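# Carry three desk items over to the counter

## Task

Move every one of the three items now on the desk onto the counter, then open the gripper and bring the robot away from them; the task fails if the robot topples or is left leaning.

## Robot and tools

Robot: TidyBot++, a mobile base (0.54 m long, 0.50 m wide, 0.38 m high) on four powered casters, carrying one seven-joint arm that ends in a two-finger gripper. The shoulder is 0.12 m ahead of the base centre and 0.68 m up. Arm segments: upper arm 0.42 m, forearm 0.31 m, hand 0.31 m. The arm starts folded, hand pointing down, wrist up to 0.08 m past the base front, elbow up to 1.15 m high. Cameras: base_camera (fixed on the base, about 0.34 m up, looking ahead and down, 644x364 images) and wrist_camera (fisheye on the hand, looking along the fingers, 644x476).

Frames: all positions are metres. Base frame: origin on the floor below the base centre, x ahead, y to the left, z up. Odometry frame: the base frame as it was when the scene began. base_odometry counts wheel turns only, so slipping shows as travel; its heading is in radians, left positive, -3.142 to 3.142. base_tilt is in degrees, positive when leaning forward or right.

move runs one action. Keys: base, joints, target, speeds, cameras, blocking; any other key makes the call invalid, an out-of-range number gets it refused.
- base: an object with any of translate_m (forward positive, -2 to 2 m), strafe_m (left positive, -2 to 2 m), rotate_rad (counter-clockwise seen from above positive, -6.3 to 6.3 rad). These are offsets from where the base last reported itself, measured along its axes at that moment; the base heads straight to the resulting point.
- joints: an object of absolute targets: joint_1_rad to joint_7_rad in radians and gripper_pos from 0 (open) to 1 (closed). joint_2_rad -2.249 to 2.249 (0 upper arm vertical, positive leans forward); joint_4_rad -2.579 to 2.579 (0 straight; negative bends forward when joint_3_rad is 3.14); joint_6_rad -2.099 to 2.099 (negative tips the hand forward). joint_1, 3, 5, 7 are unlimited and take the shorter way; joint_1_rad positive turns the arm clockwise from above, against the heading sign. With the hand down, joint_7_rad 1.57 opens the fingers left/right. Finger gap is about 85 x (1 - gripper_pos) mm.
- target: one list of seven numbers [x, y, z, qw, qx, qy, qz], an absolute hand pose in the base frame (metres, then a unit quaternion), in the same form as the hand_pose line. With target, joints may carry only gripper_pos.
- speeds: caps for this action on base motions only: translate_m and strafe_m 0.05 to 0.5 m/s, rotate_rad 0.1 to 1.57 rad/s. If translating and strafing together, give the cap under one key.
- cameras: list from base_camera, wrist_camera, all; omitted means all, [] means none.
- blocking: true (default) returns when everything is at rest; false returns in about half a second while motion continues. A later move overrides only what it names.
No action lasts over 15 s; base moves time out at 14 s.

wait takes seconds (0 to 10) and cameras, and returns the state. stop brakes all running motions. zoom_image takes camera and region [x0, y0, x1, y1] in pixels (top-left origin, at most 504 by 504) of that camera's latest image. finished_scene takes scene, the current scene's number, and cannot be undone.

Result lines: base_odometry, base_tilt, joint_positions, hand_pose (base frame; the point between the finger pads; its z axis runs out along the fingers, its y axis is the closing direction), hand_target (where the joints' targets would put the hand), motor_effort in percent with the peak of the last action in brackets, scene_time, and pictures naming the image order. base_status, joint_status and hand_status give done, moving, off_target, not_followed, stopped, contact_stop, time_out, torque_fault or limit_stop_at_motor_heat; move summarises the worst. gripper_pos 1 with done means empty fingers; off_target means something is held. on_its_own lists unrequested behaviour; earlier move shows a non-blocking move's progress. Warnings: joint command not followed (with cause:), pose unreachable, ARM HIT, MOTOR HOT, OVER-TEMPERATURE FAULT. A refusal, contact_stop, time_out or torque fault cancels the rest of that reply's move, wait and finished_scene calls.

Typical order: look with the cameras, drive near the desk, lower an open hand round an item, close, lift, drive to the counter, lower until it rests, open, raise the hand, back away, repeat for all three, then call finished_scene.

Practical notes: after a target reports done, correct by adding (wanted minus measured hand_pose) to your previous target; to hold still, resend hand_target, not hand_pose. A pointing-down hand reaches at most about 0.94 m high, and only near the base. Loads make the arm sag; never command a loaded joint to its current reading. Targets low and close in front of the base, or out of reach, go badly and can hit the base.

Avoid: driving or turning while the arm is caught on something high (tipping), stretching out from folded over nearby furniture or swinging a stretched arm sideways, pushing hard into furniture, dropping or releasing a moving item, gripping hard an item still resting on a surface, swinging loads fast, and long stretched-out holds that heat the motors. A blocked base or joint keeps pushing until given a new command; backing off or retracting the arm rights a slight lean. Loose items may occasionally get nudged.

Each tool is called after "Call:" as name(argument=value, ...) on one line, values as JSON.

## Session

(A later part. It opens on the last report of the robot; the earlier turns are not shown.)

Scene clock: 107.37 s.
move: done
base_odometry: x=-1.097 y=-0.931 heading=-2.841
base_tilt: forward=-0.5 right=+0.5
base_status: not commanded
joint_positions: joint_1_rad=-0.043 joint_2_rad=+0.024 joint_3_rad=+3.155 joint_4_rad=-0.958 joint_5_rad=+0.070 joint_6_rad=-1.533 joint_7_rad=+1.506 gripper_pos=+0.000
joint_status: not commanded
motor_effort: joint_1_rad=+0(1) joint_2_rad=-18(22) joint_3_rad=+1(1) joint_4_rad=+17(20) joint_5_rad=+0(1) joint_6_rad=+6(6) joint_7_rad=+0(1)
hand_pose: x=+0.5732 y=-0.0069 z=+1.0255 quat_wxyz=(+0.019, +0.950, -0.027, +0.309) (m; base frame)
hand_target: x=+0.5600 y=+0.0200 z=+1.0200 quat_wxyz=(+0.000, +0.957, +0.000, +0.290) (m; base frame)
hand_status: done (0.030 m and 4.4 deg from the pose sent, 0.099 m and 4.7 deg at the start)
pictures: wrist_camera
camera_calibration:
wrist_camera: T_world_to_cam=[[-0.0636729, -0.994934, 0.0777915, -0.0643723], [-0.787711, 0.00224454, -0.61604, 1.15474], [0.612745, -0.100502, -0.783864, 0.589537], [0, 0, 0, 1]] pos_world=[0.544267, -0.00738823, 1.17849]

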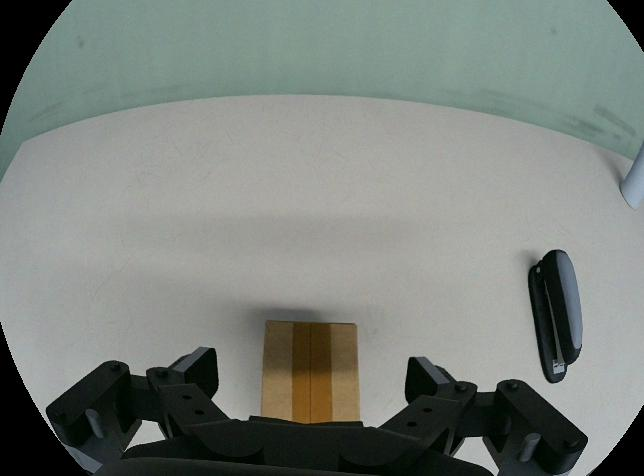

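Call:
move(base={"translate_m":-0.7}, cameras=[])

Call:
move(base={"rotate_rad":3.121}, target=[0.56,0.0,0.96,0,0.94,0,0.342], cameras=[])

Call:
move(base={"translate_m":1.5,"strafe_m":0.766})

Call:
zoom_image(camera="wrist_camera", region=[220, 90, 420, 250])

Scene clock: 110.80 s.
move: done
base_odometry: x=-0.428 y=-0.723 heading=-2.841
base_tilt: forward=-0.5 right=+0.5
base_status: done
joint_positions: joint_1_rad=-0.046 joint_2_rad=+0.015 joint_3_rad=+3.151 joint_4_rad=-0.957 joint_5_rad=+0.070 joint_6_rad=-1.540 joint_7_rad=+1.506 gripper_pos=+0.000
joint_status: not commanded
motor_effort: joint_1_rad=+0(1) joint_2_rad=-18(23) joint_3_rad=+0(2) joint_4_rad=+18(19) joint_5_rad=+0(1) joint_6_rad=+6(7) joint_7_rad=+0(2)
hand_pose: x=+0.5684 y=-0.0041 z=+1.0285 quat_wxyz=(+0.018, +0.950, -0.024, +0.310) (m; base frame)
hand_target: x=+0.5600 y=+0.0200 z=+1.0200 quat_wxyz=(+0.000, +0.957, +0.000, +0.290) (m; base frame)
hand_status: not commanded
pictures: none
No camera images: "cameras" was empty.

Scene clock: 114.13 s.
move: done
base_odometry: x=-0.428 y=-0.723 heading=+0.280
base_tilt: forward=-0.5 right=+0.4
base_status: done
joint_positions: joint_1_rad=-0.038 joint_2_rad=-0.122 joint_3_rad=+3.152 joint_4_rad=-1.369 joint_5_rad=+0.069 joint_6_rad=-1.232 joint_7_rad=+1.507 gripper_pos=+0.000
joint_status: not commanded
motor_effort: joint_1_rad=+0(2) joint_2_rad=-15(19) joint_3_rad=+0(2) joint_4_rad=+20(20) joint_5_rad=+0(1) joint_6_rad=+6(7) joint_7_rad=-1(2)
hand_pose: x=+0.5576 y=-0.0070 z=+0.9549 quat_wxyz=(+0.019, +0.945, -0.017, +0.327) (m; base frame)
hand_target: x=+0.5600 y=+0.0000 z=+0.9600 quat_wxyz=(+0.000, +0.940, +0.000, +0.342) (m; base frame)
hand_status: done (0.009 m and 3.5 deg from the pose sent, 0.069 m and 5.1 deg at the start)
pictures: none
No camera images: "cameras" was empty.

Scene clock: 118.10 s.
move: done
base_odometry: x=+0.802 y=+0.427 heading=+0.280
base_tilt: forward=-0.5 right=+0.5
base_status: done
joint_positions: joint_1_rad=-0.036 joint_2_rad=-0.137 joint_3_rad=+3.152 joint_4_rad=-1.370 joint_5_rad=+0.069 joint_6_rad=-1.230 joint_7_rad=+1.507 gripper_pos=+0.000
joint_status: not commanded
motor_effort: joint_1_rad=+0(2) joint_2_rad=-14(19) joint_3_rad=+0(2) joint_4_rad=+20(21) joint_5_rad=+1(1) joint_6_rad=+6(7) joint_7_rad=-1(2)
hand_pose: x=+0.5537 y=-0.0079 z=+0.9610 quat_wxyz=(+0.019, +0.942, -0.018, +0.334) (m; base frame)
hand_target: x=+0.5600 y=+0.0000 z=+0.9600 quat_wxyz=(+0.000, +0.940, +0.000, +0.342) (m; base frame)
hand_status: not commanded
pictures: base_camera, wrist_camera
camera_calibration:
wrist_camera: T_world_to_cam=[[-0.0511113, -0.995362, 0.0815046, -0.0721608], [-0.755053, -0.0149031, -0.655494, 1.11923], [0.653668, -0.0950435, -0.750789, 0.496398], [0, 0, 0, 1]] pos_world=[0.516912, -0.00796666, 1.11222]

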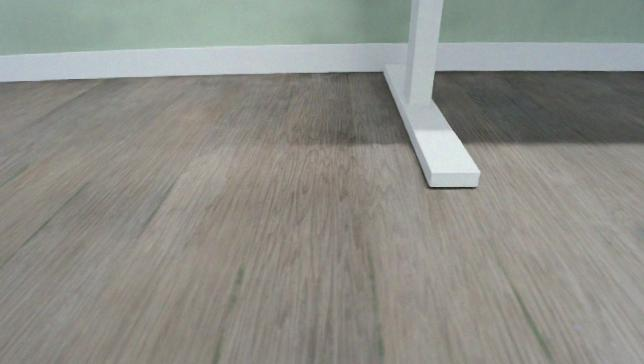

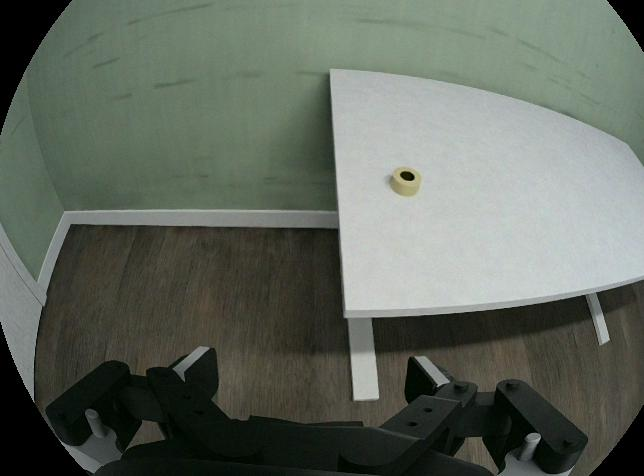

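Scaled by 2.520.

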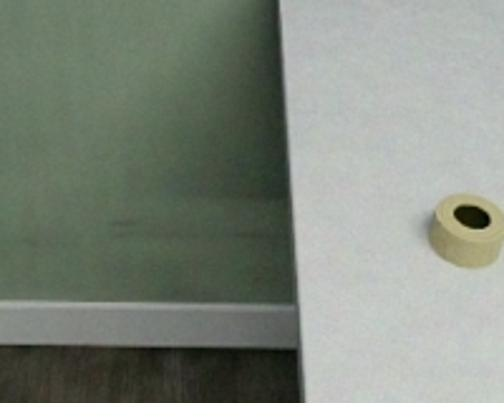

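Call:
move(base={"translate_m":0.33,"strafe_m":-0.172}, target=[0.57,0.0,0.86,0,0.964,0,0.265])

Scene clock: 120.60 s.
move: done
base_odometry: x=+1.167 y=+0.353 heading=+0.281
base_tilt: forward=-0.5 right=+0.4
base_status: done
joint_positions: joint_1_rad=-0.036 joint_2_rad=-0.065 joint_3_rad=+3.152 joint_4_rad=-1.533 joint_5_rad=+0.069 joint_6_rad=-1.153 joint_7_rad=+1.507 gripper_pos=+0.000
joint_status: not commanded
motor_effort: joint_1_rad=+0(1) joint_2_rad=-17(21) joint_3_rad=+1(2) joint_4_rad=+19(21) joint_5_rad=+1(1) joint_6_rad=+5(7) joint_7_rad=-1(2)
hand_pose: x=+0.5598 y=-0.0075 z=+0.8649 quat_wxyz=(+0.022, +0.966, -0.014, +0.259) (m; base frame)
hand_target: x=+0.5700 y=+0.0000 z=+0.8600 quat_wxyz=(+0.000, +0.964, +0.000, +0.265) (m; base frame)
hand_status: done (0.014 m and 3.1 deg from the pose sent, 0.103 m and 8.8 deg at the start)
pictures: base_camera, wrist_camera
camera_calibration:
wrist_camera: T_world_to_cam=[[-0.0333338, -0.99502, 0.0939372, -0.0843511], [-0.847981, -0.021589, -0.529587, 1.00396], [0.528978, -0.0973101, -0.843038, 0.569848], [0, 0, 0, 1]] pos_world=[0.547093, -0.00680456, 1.02001]

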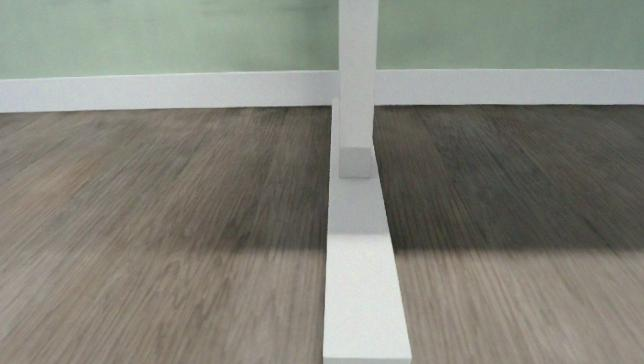

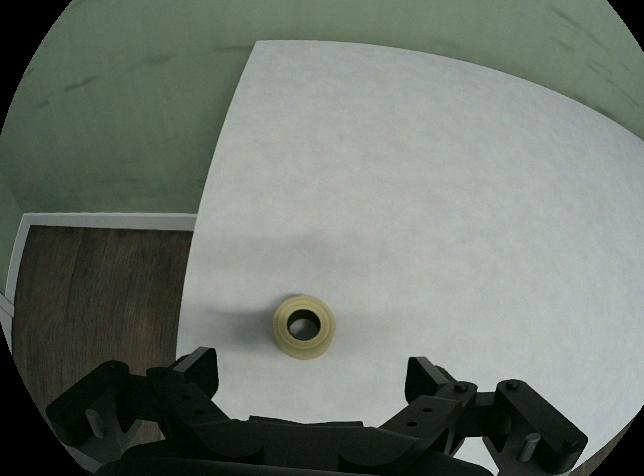

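Call:
move(target=[0.635,0.0,0.78,0,0.964,0,0.265], cameras=["wrist_camera"])

Call:
move(target=[0.635,0.0,0.735,0,0.964,0,0.265], cameras=["wrist_camera"])

Scene clock: 122.30 s.
move: done
base_odometry: x=+1.167 y=+0.353 heading=+0.281
base_tilt: forward=-0.5 right=+0.5
base_status: not commanded
joint_positions: joint_1_rad=-0.036 joint_2_rad=+0.104 joint_3_rad=+3.152 joint_4_rad=-1.618 joint_5_rad=+0.069 joint_6_rad=-0.909 joint_7_rad=+1.511 gripper_pos=+0.000
joint_status: not commanded
motor_effort: joint_1_rad=+0(1) joint_2_rad=-23(27) joint_3_rad=+1(1) joint_4_rad=+19(21) joint_5_rad=+0(1) joint_6_rad=+5(6) joint_7_rad=-1(1)
hand_pose: x=+0.6261 y=-0.0029 z=+0.7819 quat_wxyz=(+0.022, +0.967, -0.003, +0.253) (m; base frame)
hand_target: x=+0.6350 y=+0.0000 z=+0.7800 quat_wxyz=(+0.000, +0.964, +0.000, +0.265) (m; base frame)
hand_status: done (0.010 m and 2.9 deg from the pose sent, 0.114 m and 3.1 deg at the start)
pictures: wrist_camera
camera_calibration:
wrist_camera: T_world_to_cam=[[-0.0116151, -0.995107, 0.0981135, -0.0865614], [-0.853505, -0.0412533, -0.519449, 1.01183], [0.520955, -0.0897738, -0.84885, 0.474846], [0, 0, 0, 1]] pos_world=[0.61522, -0.00176794, 0.937159]

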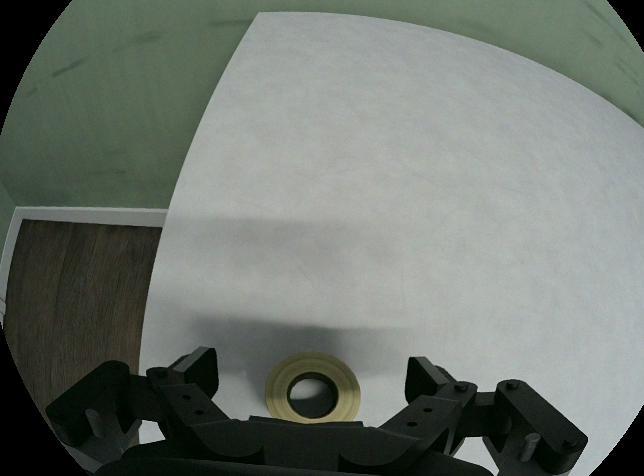

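Scene clock: 123.60 s.
move: done
base_odometry: x=+1.167 y=+0.353 heading=+0.281
base_tilt: forward=-0.5 right=+0.5
base_status: not commanded
joint_positions: joint_1_rad=-0.036 joint_2_rad=+0.116 joint_3_rad=+3.152 joint_4_rad=-1.733 joint_5_rad=+0.069 joint_6_rad=-0.766 joint_7_rad=+1.513 gripper_pos=+0.000
joint_status: not commanded
motor_effort: joint_1_rad=+0(1) joint_2_rad=-23(25) joint_3_rad=+1(1) joint_4_rad=+19(20) joint_5_rad=+0(0) joint_6_rad=+5(6) joint_7_rad=-1(2)
hand_pose: x=+0.6268 y=-0.0008 z=+0.7445 quat_wxyz=(+0.019, +0.965, +0.002, +0.261) (m; base frame)
hand_target: x=+0.6350 y=+0.0000 z=+0.7350 quat_wxyz=(+0.000, +0.964, +0.000, +0.265) (m; base frame)
hand_status: done (0.013 m and 2.3 deg from the pose sent, 0.048 m and 2.9 deg at the start)
pictures: wrist_camera
camera_calibration:
wrist_camera: T_world_to_cam=[[-0.00205632, -0.995341, 0.0963913, -0.0855662], [-0.844981, -0.0498201, -0.53247, 0.997396], [0.534792, -0.0825438, -0.840942, 0.428334], [0, 0, 0, 1]] pos_world=[0.613535, -0.000120932, 0.899536]

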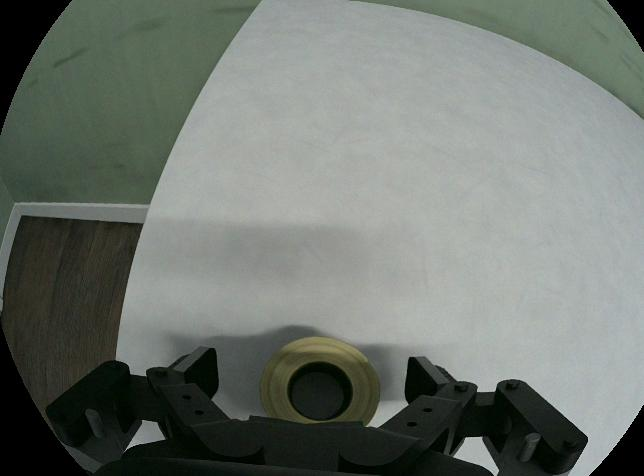

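Call:
move(base={"strafe_m":-0.003}, cameras=[])

Call:
move(joints={"gripper_pos":0.85}, cameras=["wrist_camera"])

Call:
move(target=[0.62,0.0,0.82,0,0.964,0,0.265], cameras=["wrist_camera"])

Scene clock: 124.43 s.
move: done
base_odometry: x=+1.168 y=+0.350 heading=+0.281
base_tilt: forward=-0.5 right=+0.5
base_status: done
joint_positions: joint_1_rad=-0.034 joint_2_rad=+0.117 joint_3_rad=+3.153 joint_4_rad=-1.733 joint_5_rad=+0.069 joint_6_rad=-0.764 joint_7_rad=+1.513 gripper_pos=+0.000
joint_status: not commanded
motor_effort: joint_1_rad=+1(3) joint_2_rad=-23(27) joint_3_rad=+1(2) joint_4_rad=+19(20) joint_5_rad=+0(1) joint_6_rad=+5(6) joint_7_rad=-1(1)
hand_pose: x=+0.6272 y=-0.0018 z=+0.7446 quat_wxyz=(+0.020, +0.965, +0.001, +0.262) (m; base frame)
hand_target: x=+0.6350 y=+0.0000 z=+0.7350 quat_wxyz=(+0.000, +0.964, +0.000, +0.265) (m; base frame)
hand_status: not commanded
pictures: none
No camera images: "cameras" was empty.

Scene clock: 125.47 s.
move: off_target
base_odometry: x=+1.168 y=+0.350 heading=+0.281
base_tilt: forward=-0.5 right=+0.5
base_status: not commanded
joint_positions: joint_1_rad=-0.034 joint_2_rad=+0.116 joint_3_rad=+3.153 joint_4_rad=-1.733 joint_5_rad=+0.069 joint_6_rad=-0.760 joint_7_rad=+1.513 gripper_pos=+0.502
joint_status: gripper_pos off_target (ended at +0.502, target +0.850)
motor_effort: joint_1_rad=+0(1) joint_2_rad=-21(25) joint_3_rad=+1(2) joint_4_rad=+18(19) joint_5_rad=+0(0) joint_6_rad=+5(5) joint_7_rad=-1(2)
hand_pose: x=+0.6285 y=-0.0017 z=+0.7456 quat_wxyz=(+0.019, +0.964, +0.001, +0.264) (m; base frame)
hand_target: x=+0.6350 y=+0.0000 z=+0.7350 quat_wxyz=(+0.000, +0.964, +0.000, +0.265) (m; base frame)
hand_status: not commanded
pictures: wrist_camera
camera_calibration:
wrist_camera: T_world_to_cam=[[-0.00424256, -0.99538, 0.0959164, -0.0848008], [-0.841889, -0.0482053, -0.537493, 1.00116], [0.539633, -0.0830313, -0.837796, 0.422914], [0, 0, 0, 1]] pos_world=[0.614289, -0.00103267, 0.900566]

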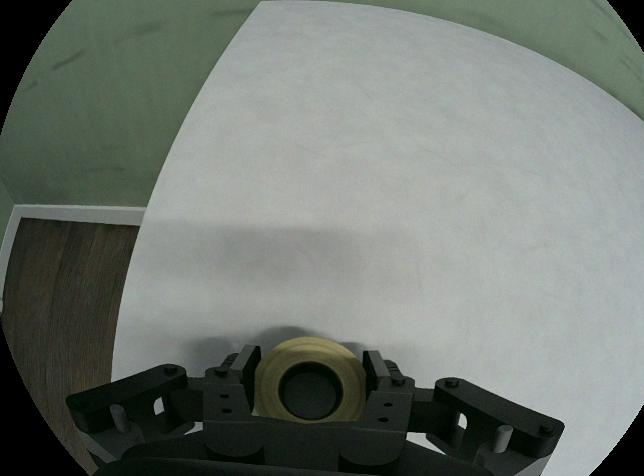

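Scene clock: 126.67 s.
move: done
base_odometry: x=+1.168 y=+0.350 heading=+0.281
base_tilt: forward=-0.5 right=+0.5
base_status: not commanded
joint_positions: joint_1_rad=-0.034 joint_2_rad=+0.066 joint_3_rad=+3.153 joint_4_rad=-1.553 joint_5_rad=+0.069 joint_6_rad=-0.944 joint_7_rad=+1.513 gripper_pos=+0.502
joint_status: not commanded
motor_effort: joint_1_rad=+1(1) joint_2_rad=-22(27) joint_3_rad=+0(1) joint_4_rad=+20(21) joint_5_rad=+0(0) joint_6_rad=+6(6) joint_7_rad=-1(2)
hand_pose: x=+0.6314 y=-0.0042 z=+0.8264 quat_wxyz=(+0.021, +0.958, -0.005, +0.286) (m; base frame)
hand_target: x=+0.6200 y=+0.0000 z=+0.8200 quat_wxyz=(+0.000, +0.964, +0.000, +0.265) (m; base frame)
hand_status: done (0.014 m and 3.6 deg from the pose sent, 0.075 m and 2.2 deg at the start)
pictures: wrist_camera
camera_calibration:
wrist_camera: T_world_to_cam=[[-0.021163, -0.995184, 0.0957111, -0.084221], [-0.816499, -0.0380421, -0.576093, 1.06288], [0.576959, -0.0903398, -0.811761, 0.443757], [0, 0, 0, 1]] pos_world=[0.610024, -0.00329252, 0.9806]

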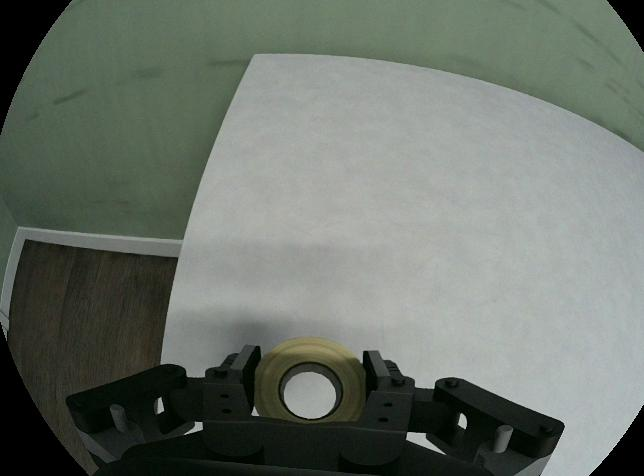

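Call:
move(target=[0.56,0.0,1.03,0,0.94,0,0.342], cameras=[])

Call:
move(base={"translate_m":-0.6}, cameras=[])

Call:
move(base={"rotate_rad":-3.122}, cameras=["wrist_camera"])

Call:
move(base={"translate_m":1.6,"strafe_m":0.76}, cameras=["wrist_camera"])

Scene clock: 129.10 s.
move: done
base_odometry: x=+1.168 y=+0.350 heading=+0.281
base_tilt: forward=-0.5 right=+0.5
base_status: not commanded
joint_positions: joint_1_rad=-0.034 joint_2_rad=-0.058 joint_3_rad=+3.153 joint_4_rad=-1.078 joint_5_rad=+0.069 joint_6_rad=-1.387 joint_7_rad=+1.513 gripper_pos=+0.502
joint_status: not commanded
motor_effort: joint_1_rad=-1(1) joint_2_rad=-16(25) joint_3_rad=+1(2) joint_4_rad=+19(21) joint_5_rad=+0(1) joint_6_rad=+7(7) joint_7_rad=-1(2)
hand_pose: x=+0.5710 y=-0.0097 z=+1.0360 quat_wxyz=(+0.019, +0.933, -0.023, +0.360) (m; base frame)
hand_target: x=+0.5600 y=+0.0000 z=+1.0300 quat_wxyz=(+0.000, +0.940, +0.000, +0.342) (m; base frame)
hand_status: done (0.016 m and 4.1 deg from the pose sent, 0.216 m and 7.2 deg at the start)
pictures: none
No camera images: "cameras" was empty.

Scene clock: 131.63 s.
move: done
base_odometry: x=+0.591 y=+0.184 heading=+0.281
base_tilt: forward=-0.5 right=+0.4
base_status: done
joint_positions: joint_1_rad=-0.034 joint_2_rad=-0.066 joint_3_rad=+3.154 joint_4_rad=-1.078 joint_5_rad=+0.069 joint_6_rad=-1.392 joint_7_rad=+1.513 gripper_pos=+0.502
joint_status: not commanded
motor_effort: joint_1_rad=+1(1) joint_2_rad=-16(21) joint_3_rad=+0(1) joint_4_rad=+18(19) joint_5_rad=+0(1) joint_6_rad=+7(8) joint_7_rad=-1(2)
hand_pose: x=+0.5672 y=-0.0102 z=+1.0384 quat_wxyz=(+0.019, +0.932, -0.023, +0.361) (m; base frame)
hand_target: x=+0.5600 y=+0.0000 z=+1.0300 quat_wxyz=(+0.000, +0.940, +0.000, +0.342) (m; base frame)
hand_status: not commanded
pictures: none
No camera images: "cameras" was empty.

Scene clock: 134.97 s.
move: done
base_odometry: x=+0.591 y=+0.184 heading=-2.841
base_tilt: forward=-0.5 right=+0.5
base_status: done
joint_positions: joint_1_rad=-0.034 joint_2_rad=-0.066 joint_3_rad=+3.159 joint_4_rad=-1.078 joint_5_rad=+0.068 joint_6_rad=-1.392 joint_7_rad=+1.513 gripper_pos=+0.502
joint_status: not commanded
motor_effort: joint_1_rad=+0(2) joint_2_rad=-16(20) joint_3_rad=+0(3) joint_4_rad=+18(19) joint_5_rad=+0(1) joint_6_rad=+7(7) joint_7_rad=-1(2)
hand_pose: x=+0.5673 y=-0.0127 z=+1.0383 quat_wxyz=(+0.020, +0.932, -0.026, +0.361) (m; base frame)
hand_target: x=+0.5600 y=+0.0000 z=+1.0300 quat_wxyz=(+0.000, +0.940, +0.000, +0.342) (m; base frame)
hand_status: not commanded
pictures: wrist_camera
camera_calibration:
wrist_camera: T_world_to_cam=[[-0.0707523, -0.994655, 0.0752099, -0.0648431], [-0.715429, -0.00193996, -0.698683, 1.20273], [0.695094, -0.103241, -0.711467, 0.480606], [0, 0, 0, 1]] pos_world=[0.521811, -0.0125452, 1.18714]

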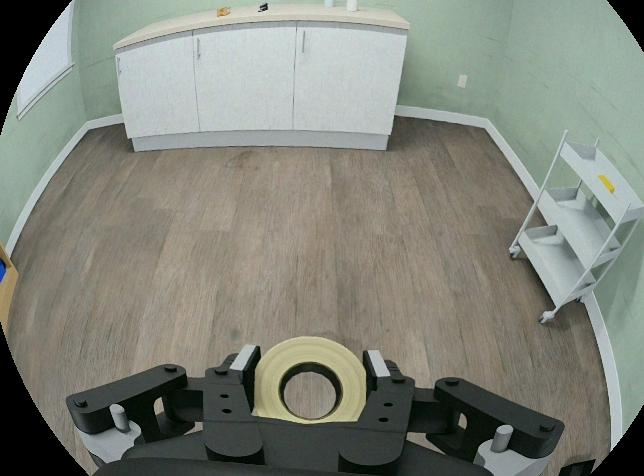

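Scene clock: 139.07 s.
move: done
base_odometry: x=-0.712 y=-1.016 heading=-2.841
base_tilt: forward=-0.5 right=+0.5
base_status: done
joint_positions: joint_1_rad=-0.034 joint_2_rad=-0.064 joint_3_rad=+3.160 joint_4_rad=-1.077 joint_5_rad=+0.068 joint_6_rad=-1.394 joint_7_rad=+1.513 gripper_pos=+0.502
joint_status: not commanded
motor_effort: joint_1_rad=+0(2) joint_2_rad=-15(20) joint_3_rad=+1(2) joint_4_rad=+18(20) joint_5_rad=+0(1) joint_6_rad=+7(8) joint_7_rad=-1(2)
hand_pose: x=+0.5676 y=-0.0129 z=+1.0376 quat_wxyz=(+0.020, +0.932, -0.026, +0.360) (m; base frame)
hand_target: x=+0.5600 y=+0.0000 z=+1.0300 quat_wxyz=(+0.000, +0.940, +0.000, +0.342) (m; base frame)
hand_status: not commanded
pictures: wrist_camera
camera_calibration:
wrist_camera: T_world_to_cam=[[-0.0710016, -0.994624, 0.0753808, -0.0650263], [-0.717045, -0.00163976, -0.697025, 1.20162], [0.693401, -0.103541, -0.713074, 0.48251], [0, 0, 0, 1]] pos_world=[0.522429, -0.0127466, 1.18653]

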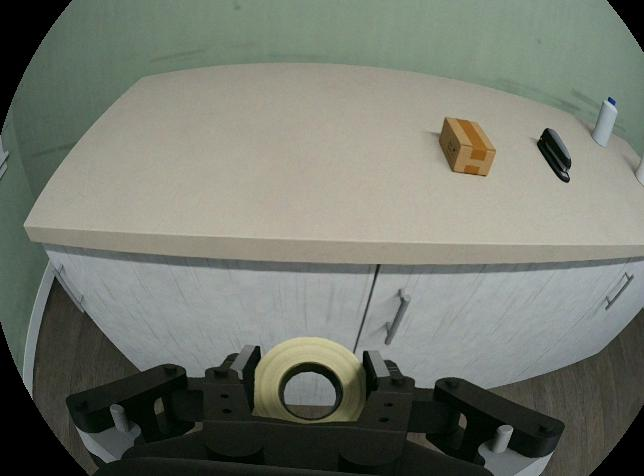

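Call:
move(base={"translate_m":0.36}, cameras=[])

Call:
move(target=[0.60,0.0,0.958,0,0.964,0,0.265], cameras=["wrist_camera"])

Call:
move(target=[0.60,0.0,0.93,0,0.964,0,0.265], cameras=["wrist_camera"])

Call:
move(target=[0.60,0.0,0.92,0,0.964,0,0.265], cameras=["wrist_camera"])

Scene clock: 141.47 s.
move: done
base_odometry: x=-1.055 y=-1.123 heading=-2.841
base_tilt: forward=-0.4 right=+0.5
base_status: done
joint_positions: joint_1_rad=-0.034 joint_2_rad=-0.059 joint_3_rad=+3.160 joint_4_rad=-1.077 joint_5_rad=+0.068 joint_6_rad=-1.394 joint_7_rad=+1.513 gripper_pos=+0.502
joint_status: not commanded
motor_effort: joint_1_rad=+0(1) joint_2_rad=-16(21) joint_3_rad=+0(1) joint_4_rad=+18(20) joint_5_rad=+0(1) joint_6_rad=+7(8) joint_7_rad=-1(2)
hand_pose: x=+0.5693 y=-0.0128 z=+1.0354 quat_wxyz=(+0.020, +0.933, -0.026, +0.357) (m; base frame)
hand_target: x=+0.5600 y=+0.0000 z=+1.0300 quat_wxyz=(+0.000, +0.940, +0.000, +0.342) (m; base frame)
hand_status: not commanded
pictures: none
No camera images: "cameras" was empty.

Scene clock: 142.57 s.
move: done
base_odometry: x=-1.055 y=-1.123 heading=-2.841
base_tilt: forward=-0.5 right=+0.5
base_status: not commanded
joint_positions: joint_1_rad=-0.034 joint_2_rad=+0.073 joint_3_rad=+3.160 joint_4_rad=-1.081 joint_5_rad=+0.068 joint_6_rad=-1.397 joint_7_rad=+1.513 gripper_pos=+0.502
joint_status: not commanded
motor_effort: joint_1_rad=+0(1) joint_2_rad=-22(26) joint_3_rad=+1(1) joint_4_rad=+19(20) joint_5_rad=+0(1) joint_6_rad=+6(7) joint_7_rad=-1(2)
hand_pose: x=+0.6105 y=-0.0115 z=+0.9708 quat_wxyz=(+0.024, +0.956, -0.024, +0.292) (m; base frame)
hand_target: x=+0.6000 y=+0.0000 z=+0.9580 quat_wxyz=(+0.000, +0.964, +0.000, +0.265) (m; base frame)
hand_status: done (0.020 m and 5.0 deg from the pose sent, 0.084 m and 11.8 deg at the start)
pictures: wrist_camera
camera_calibration:
wrist_camera: T_world_to_cam=[[-0.0593437, -0.994232, 0.089342, -0.0761859], [-0.809608, -0.00441998, -0.586954, 1.13543], [0.583963, -0.107164, -0.804676, 0.560971], [0, 0, 0, 1]] pos_world=[0.587144, -0.010612, 1.12465]

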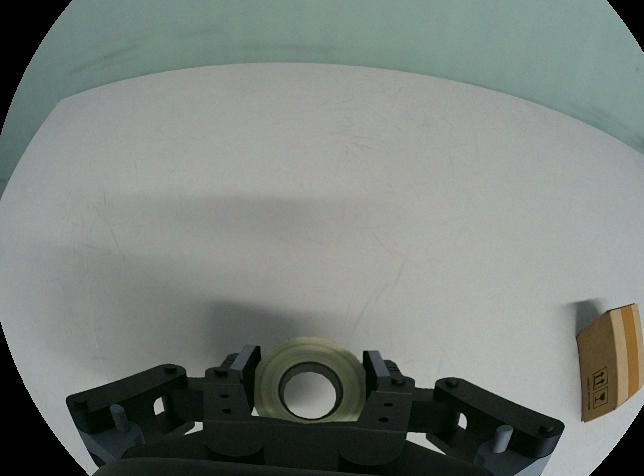

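Scene clock: 143.57 s.
move: done
base_odometry: x=-1.055 y=-1.123 heading=-2.841
base_tilt: forward=-0.5 right=+0.4
base_status: not commanded
joint_positions: joint_1_rad=-0.034 joint_2_rad=+0.057 joint_3_rad=+3.160 joint_4_rad=-1.185 joint_5_rad=+0.068 joint_6_rad=-1.368 joint_7_rad=+1.513 gripper_pos=+0.502
joint_status: not commanded
motor_effort: joint_1_rad=+0(1) joint_2_rad=-20(22) joint_3_rad=+1(1) joint_4_rad=+17(19) joint_5_rad=+0(0) joint_6_rad=+4(6) joint_7_rad=+0(1)
hand_pose: x=+0.5985 y=-0.0117 z=+0.9354 quat_wxyz=(+0.025, +0.964, -0.022, +0.263) (m; base frame)
hand_target: x=+0.6000 y=+0.0000 z=+0.9300 quat_wxyz=(+0.000, +0.964, +0.000, +0.265) (m; base frame)
hand_status: done (0.013 m and 3.8 deg from the pose sent, 0.044 m and 5.0 deg at the start)
pictures: wrist_camera
camera_calibration:
wrist_camera: T_world_to_cam=[[-0.0521892, -0.994197, 0.0940721, -0.0826156], [-0.843161, -0.00660949, -0.53762, 1.07891], [0.535122, -0.107376, -0.837923, 0.59987], [0, 0, 0, 1]] pos_world=[0.584384, -0.0105935, 1.09046]

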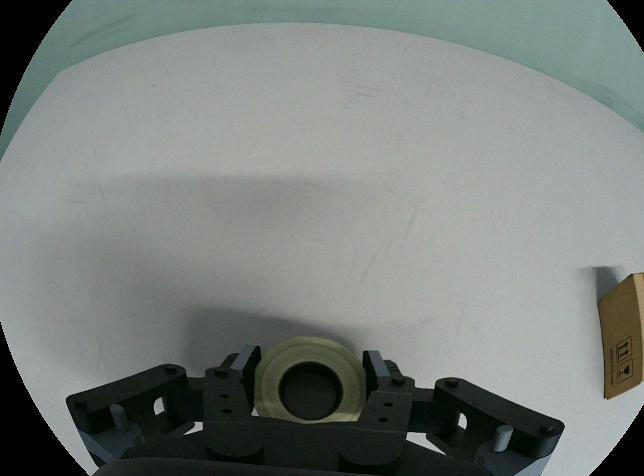

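Scene clock: 144.27 s.
move: done
base_odometry: x=-1.055 y=-1.123 heading=-2.841
base_tilt: forward=-0.5 right=+0.4
base_status: not commanded
joint_positions: joint_1_rad=-0.034 joint_2_rad=+0.038 joint_3_rad=+3.160 joint_4_rad=-1.217 joint_5_rad=+0.068 joint_6_rad=-1.332 joint_7_rad=+1.513 gripper_pos=+0.502
joint_status: not commanded
motor_effort: joint_1_rad=+0(0) joint_2_rad=-17(21) joint_3_rad=+0(1) joint_4_rad=+16(18) joint_5_rad=+0(0) joint_6_rad=+3(4) joint_7_rad=-1(1)
hand_pose: x=+0.5981 y=-0.0116 z=+0.9357 quat_wxyz=(+0.024, +0.961, -0.021, +0.275) (m; base frame)
hand_target: x=+0.6000 y=+0.0000 z=+0.9200 quat_wxyz=(+0.000, +0.964, +0.000, +0.265) (m; base frame)
hand_status: done (0.020 m and 3.9 deg from the pose sent, 0.019 m and 3.8 deg at the start)
pictures: wrist_camera
camera_calibration:
wrist_camera: T_world_to_cam=[[-0.0519895, -0.994318, 0.0928946, -0.0816357], [-0.830434, -0.0086221, -0.55705, 1.08931], [0.554686, -0.106104, -0.825267, 0.57678], [0, 0, 0, 1]] pos_world=[0.580422, -0.0105813, 1.09038]

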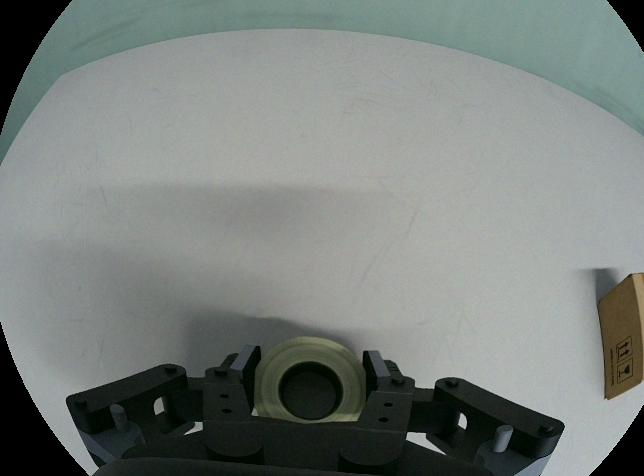

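Contact. Release.

Call:
move(joints={"gripper_pos":0}, cameras=[])

Call:
move(target=[0.56,0.0,1.03,0,0.957,0,0.29], cameras=[])

Call:
move(base={"translate_m":-0.5}, cameras=["wrist_camera"])

Scene clock: 162.73 s.
move: done
base_odometry: x=-1.055 y=-1.123 heading=-2.841
base_tilt: forward=-0.6 right=+0.5
base_status: not commanded
joint_positions: joint_1_rad=-0.034 joint_2_rad=+0.038 joint_3_rad=+3.160 joint_4_rad=-1.239 joint_5_rad=+0.068 joint_6_rad=-1.332 joint_7_rad=+1.513 gripper_pos=+0.000
joint_status: all done
motor_effort: joint_1_rad=+0(1) joint_2_rad=-21(21) joint_3_rad=+0(1) joint_4_rad=+19(20) joint_5_rad=+0(0) joint_6_rad=+5(6) joint_7_rad=+0(2)
hand_pose: x=+0.5944 y=-0.0117 z=+0.9258 quat_wxyz=(+0.025, +0.964, -0.021, +0.264) (m; base frame)
hand_target: x=+0.6000 y=+0.0000 z=+0.9200 quat_wxyz=(+0.000, +0.964, +0.000, +0.265) (m; base frame)
hand_status: not commanded
pictures: none
No camera images: "cameras" was empty.

Scene clock: 164.23 s.
move: done
base_odometry: x=-1.055 y=-1.123 heading=-2.841
base_tilt: forward=-0.5 right=+0.5
base_status: not commanded
joint_positions: joint_1_rad=-0.034 joint_2_rad=+0.036 joint_3_rad=+3.160 joint_4_rad=-0.906 joint_5_rad=+0.068 joint_6_rad=-1.572 joint_7_rad=+1.513 gripper_pos=+0.000
joint_status: not commanded
motor_effort: joint_1_rad=+1(1) joint_2_rad=-18(22) joint_3_rad=+0(1) joint_4_rad=+17(20) joint_5_rad=+1(1) joint_6_rad=+6(7) joint_7_rad=+0(1)
hand_pose: x=+0.5715 y=-0.0126 z=+1.0358 quat_wxyz=(+0.021, +0.950, -0.030, +0.310) (m; base frame)
hand_target: x=+0.5600 y=+0.0000 z=+1.0300 quat_wxyz=(+0.000, +0.957, +0.000, +0.290) (m; base frame)
hand_status: done (0.018 m and 4.9 deg from the pose sent, 0.110 m and 4.8 deg at the start)
pictures: none
No camera images: "cameras" was empty.

Scene clock: 166.67 s.
move: done
base_odometry: x=-0.578 y=-0.975 heading=-2.841
base_tilt: forward=-0.5 right=+0.5
base_status: done
joint_positions: joint_1_rad=-0.033 joint_2_rad=+0.024 joint_3_rad=+3.163 joint_4_rad=-0.903 joint_5_rad=+0.066 joint_6_rad=-1.579 joint_7_rad=+1.513 gripper_pos=+0.000
joint_status: not commanded
motor_effort: joint_1_rad=+1(2) joint_2_rad=-18(23) joint_3_rad=+1(2) joint_4_rad=+17(18) joint_5_rad=+0(1) joint_6_rad=+6(7) joint_7_rad=+0(2)
hand_pose: x=+0.5652 y=-0.0136 z=+1.0410 quat_wxyz=(+0.021, +0.949, -0.032, +0.313) (m; base frame)
hand_target: x=+0.5600 y=+0.0000 z=+1.0300 quat_wxyz=(+0.000, +0.957, +0.000, +0.290) (m; base frame)
hand_status: not commanded
pictures: wrist_camera
camera_calibration:
wrist_camera: T_world_to_cam=[[-0.0759994, -0.994144, 0.0768267, -0.0648131], [-0.782449, 0.0117016, -0.622604, 1.16197], [0.618059, -0.107431, -0.778756, 0.597489], [0, 0, 0, 1]] pos_world=[0.534975, -0.0138419, 1.19373]

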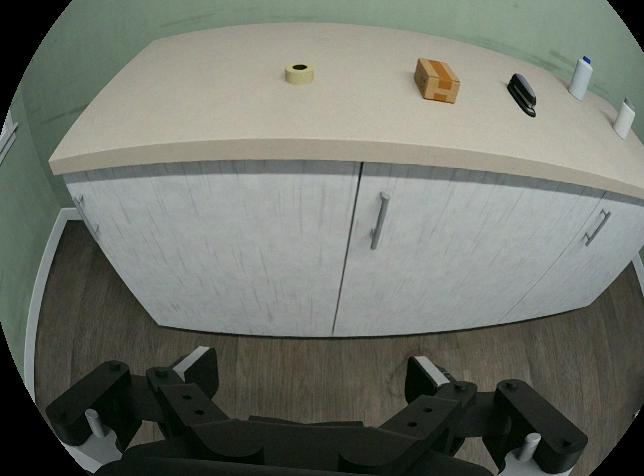

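Call:
finished_scene(scene=2)

The scene is finished: the task was done.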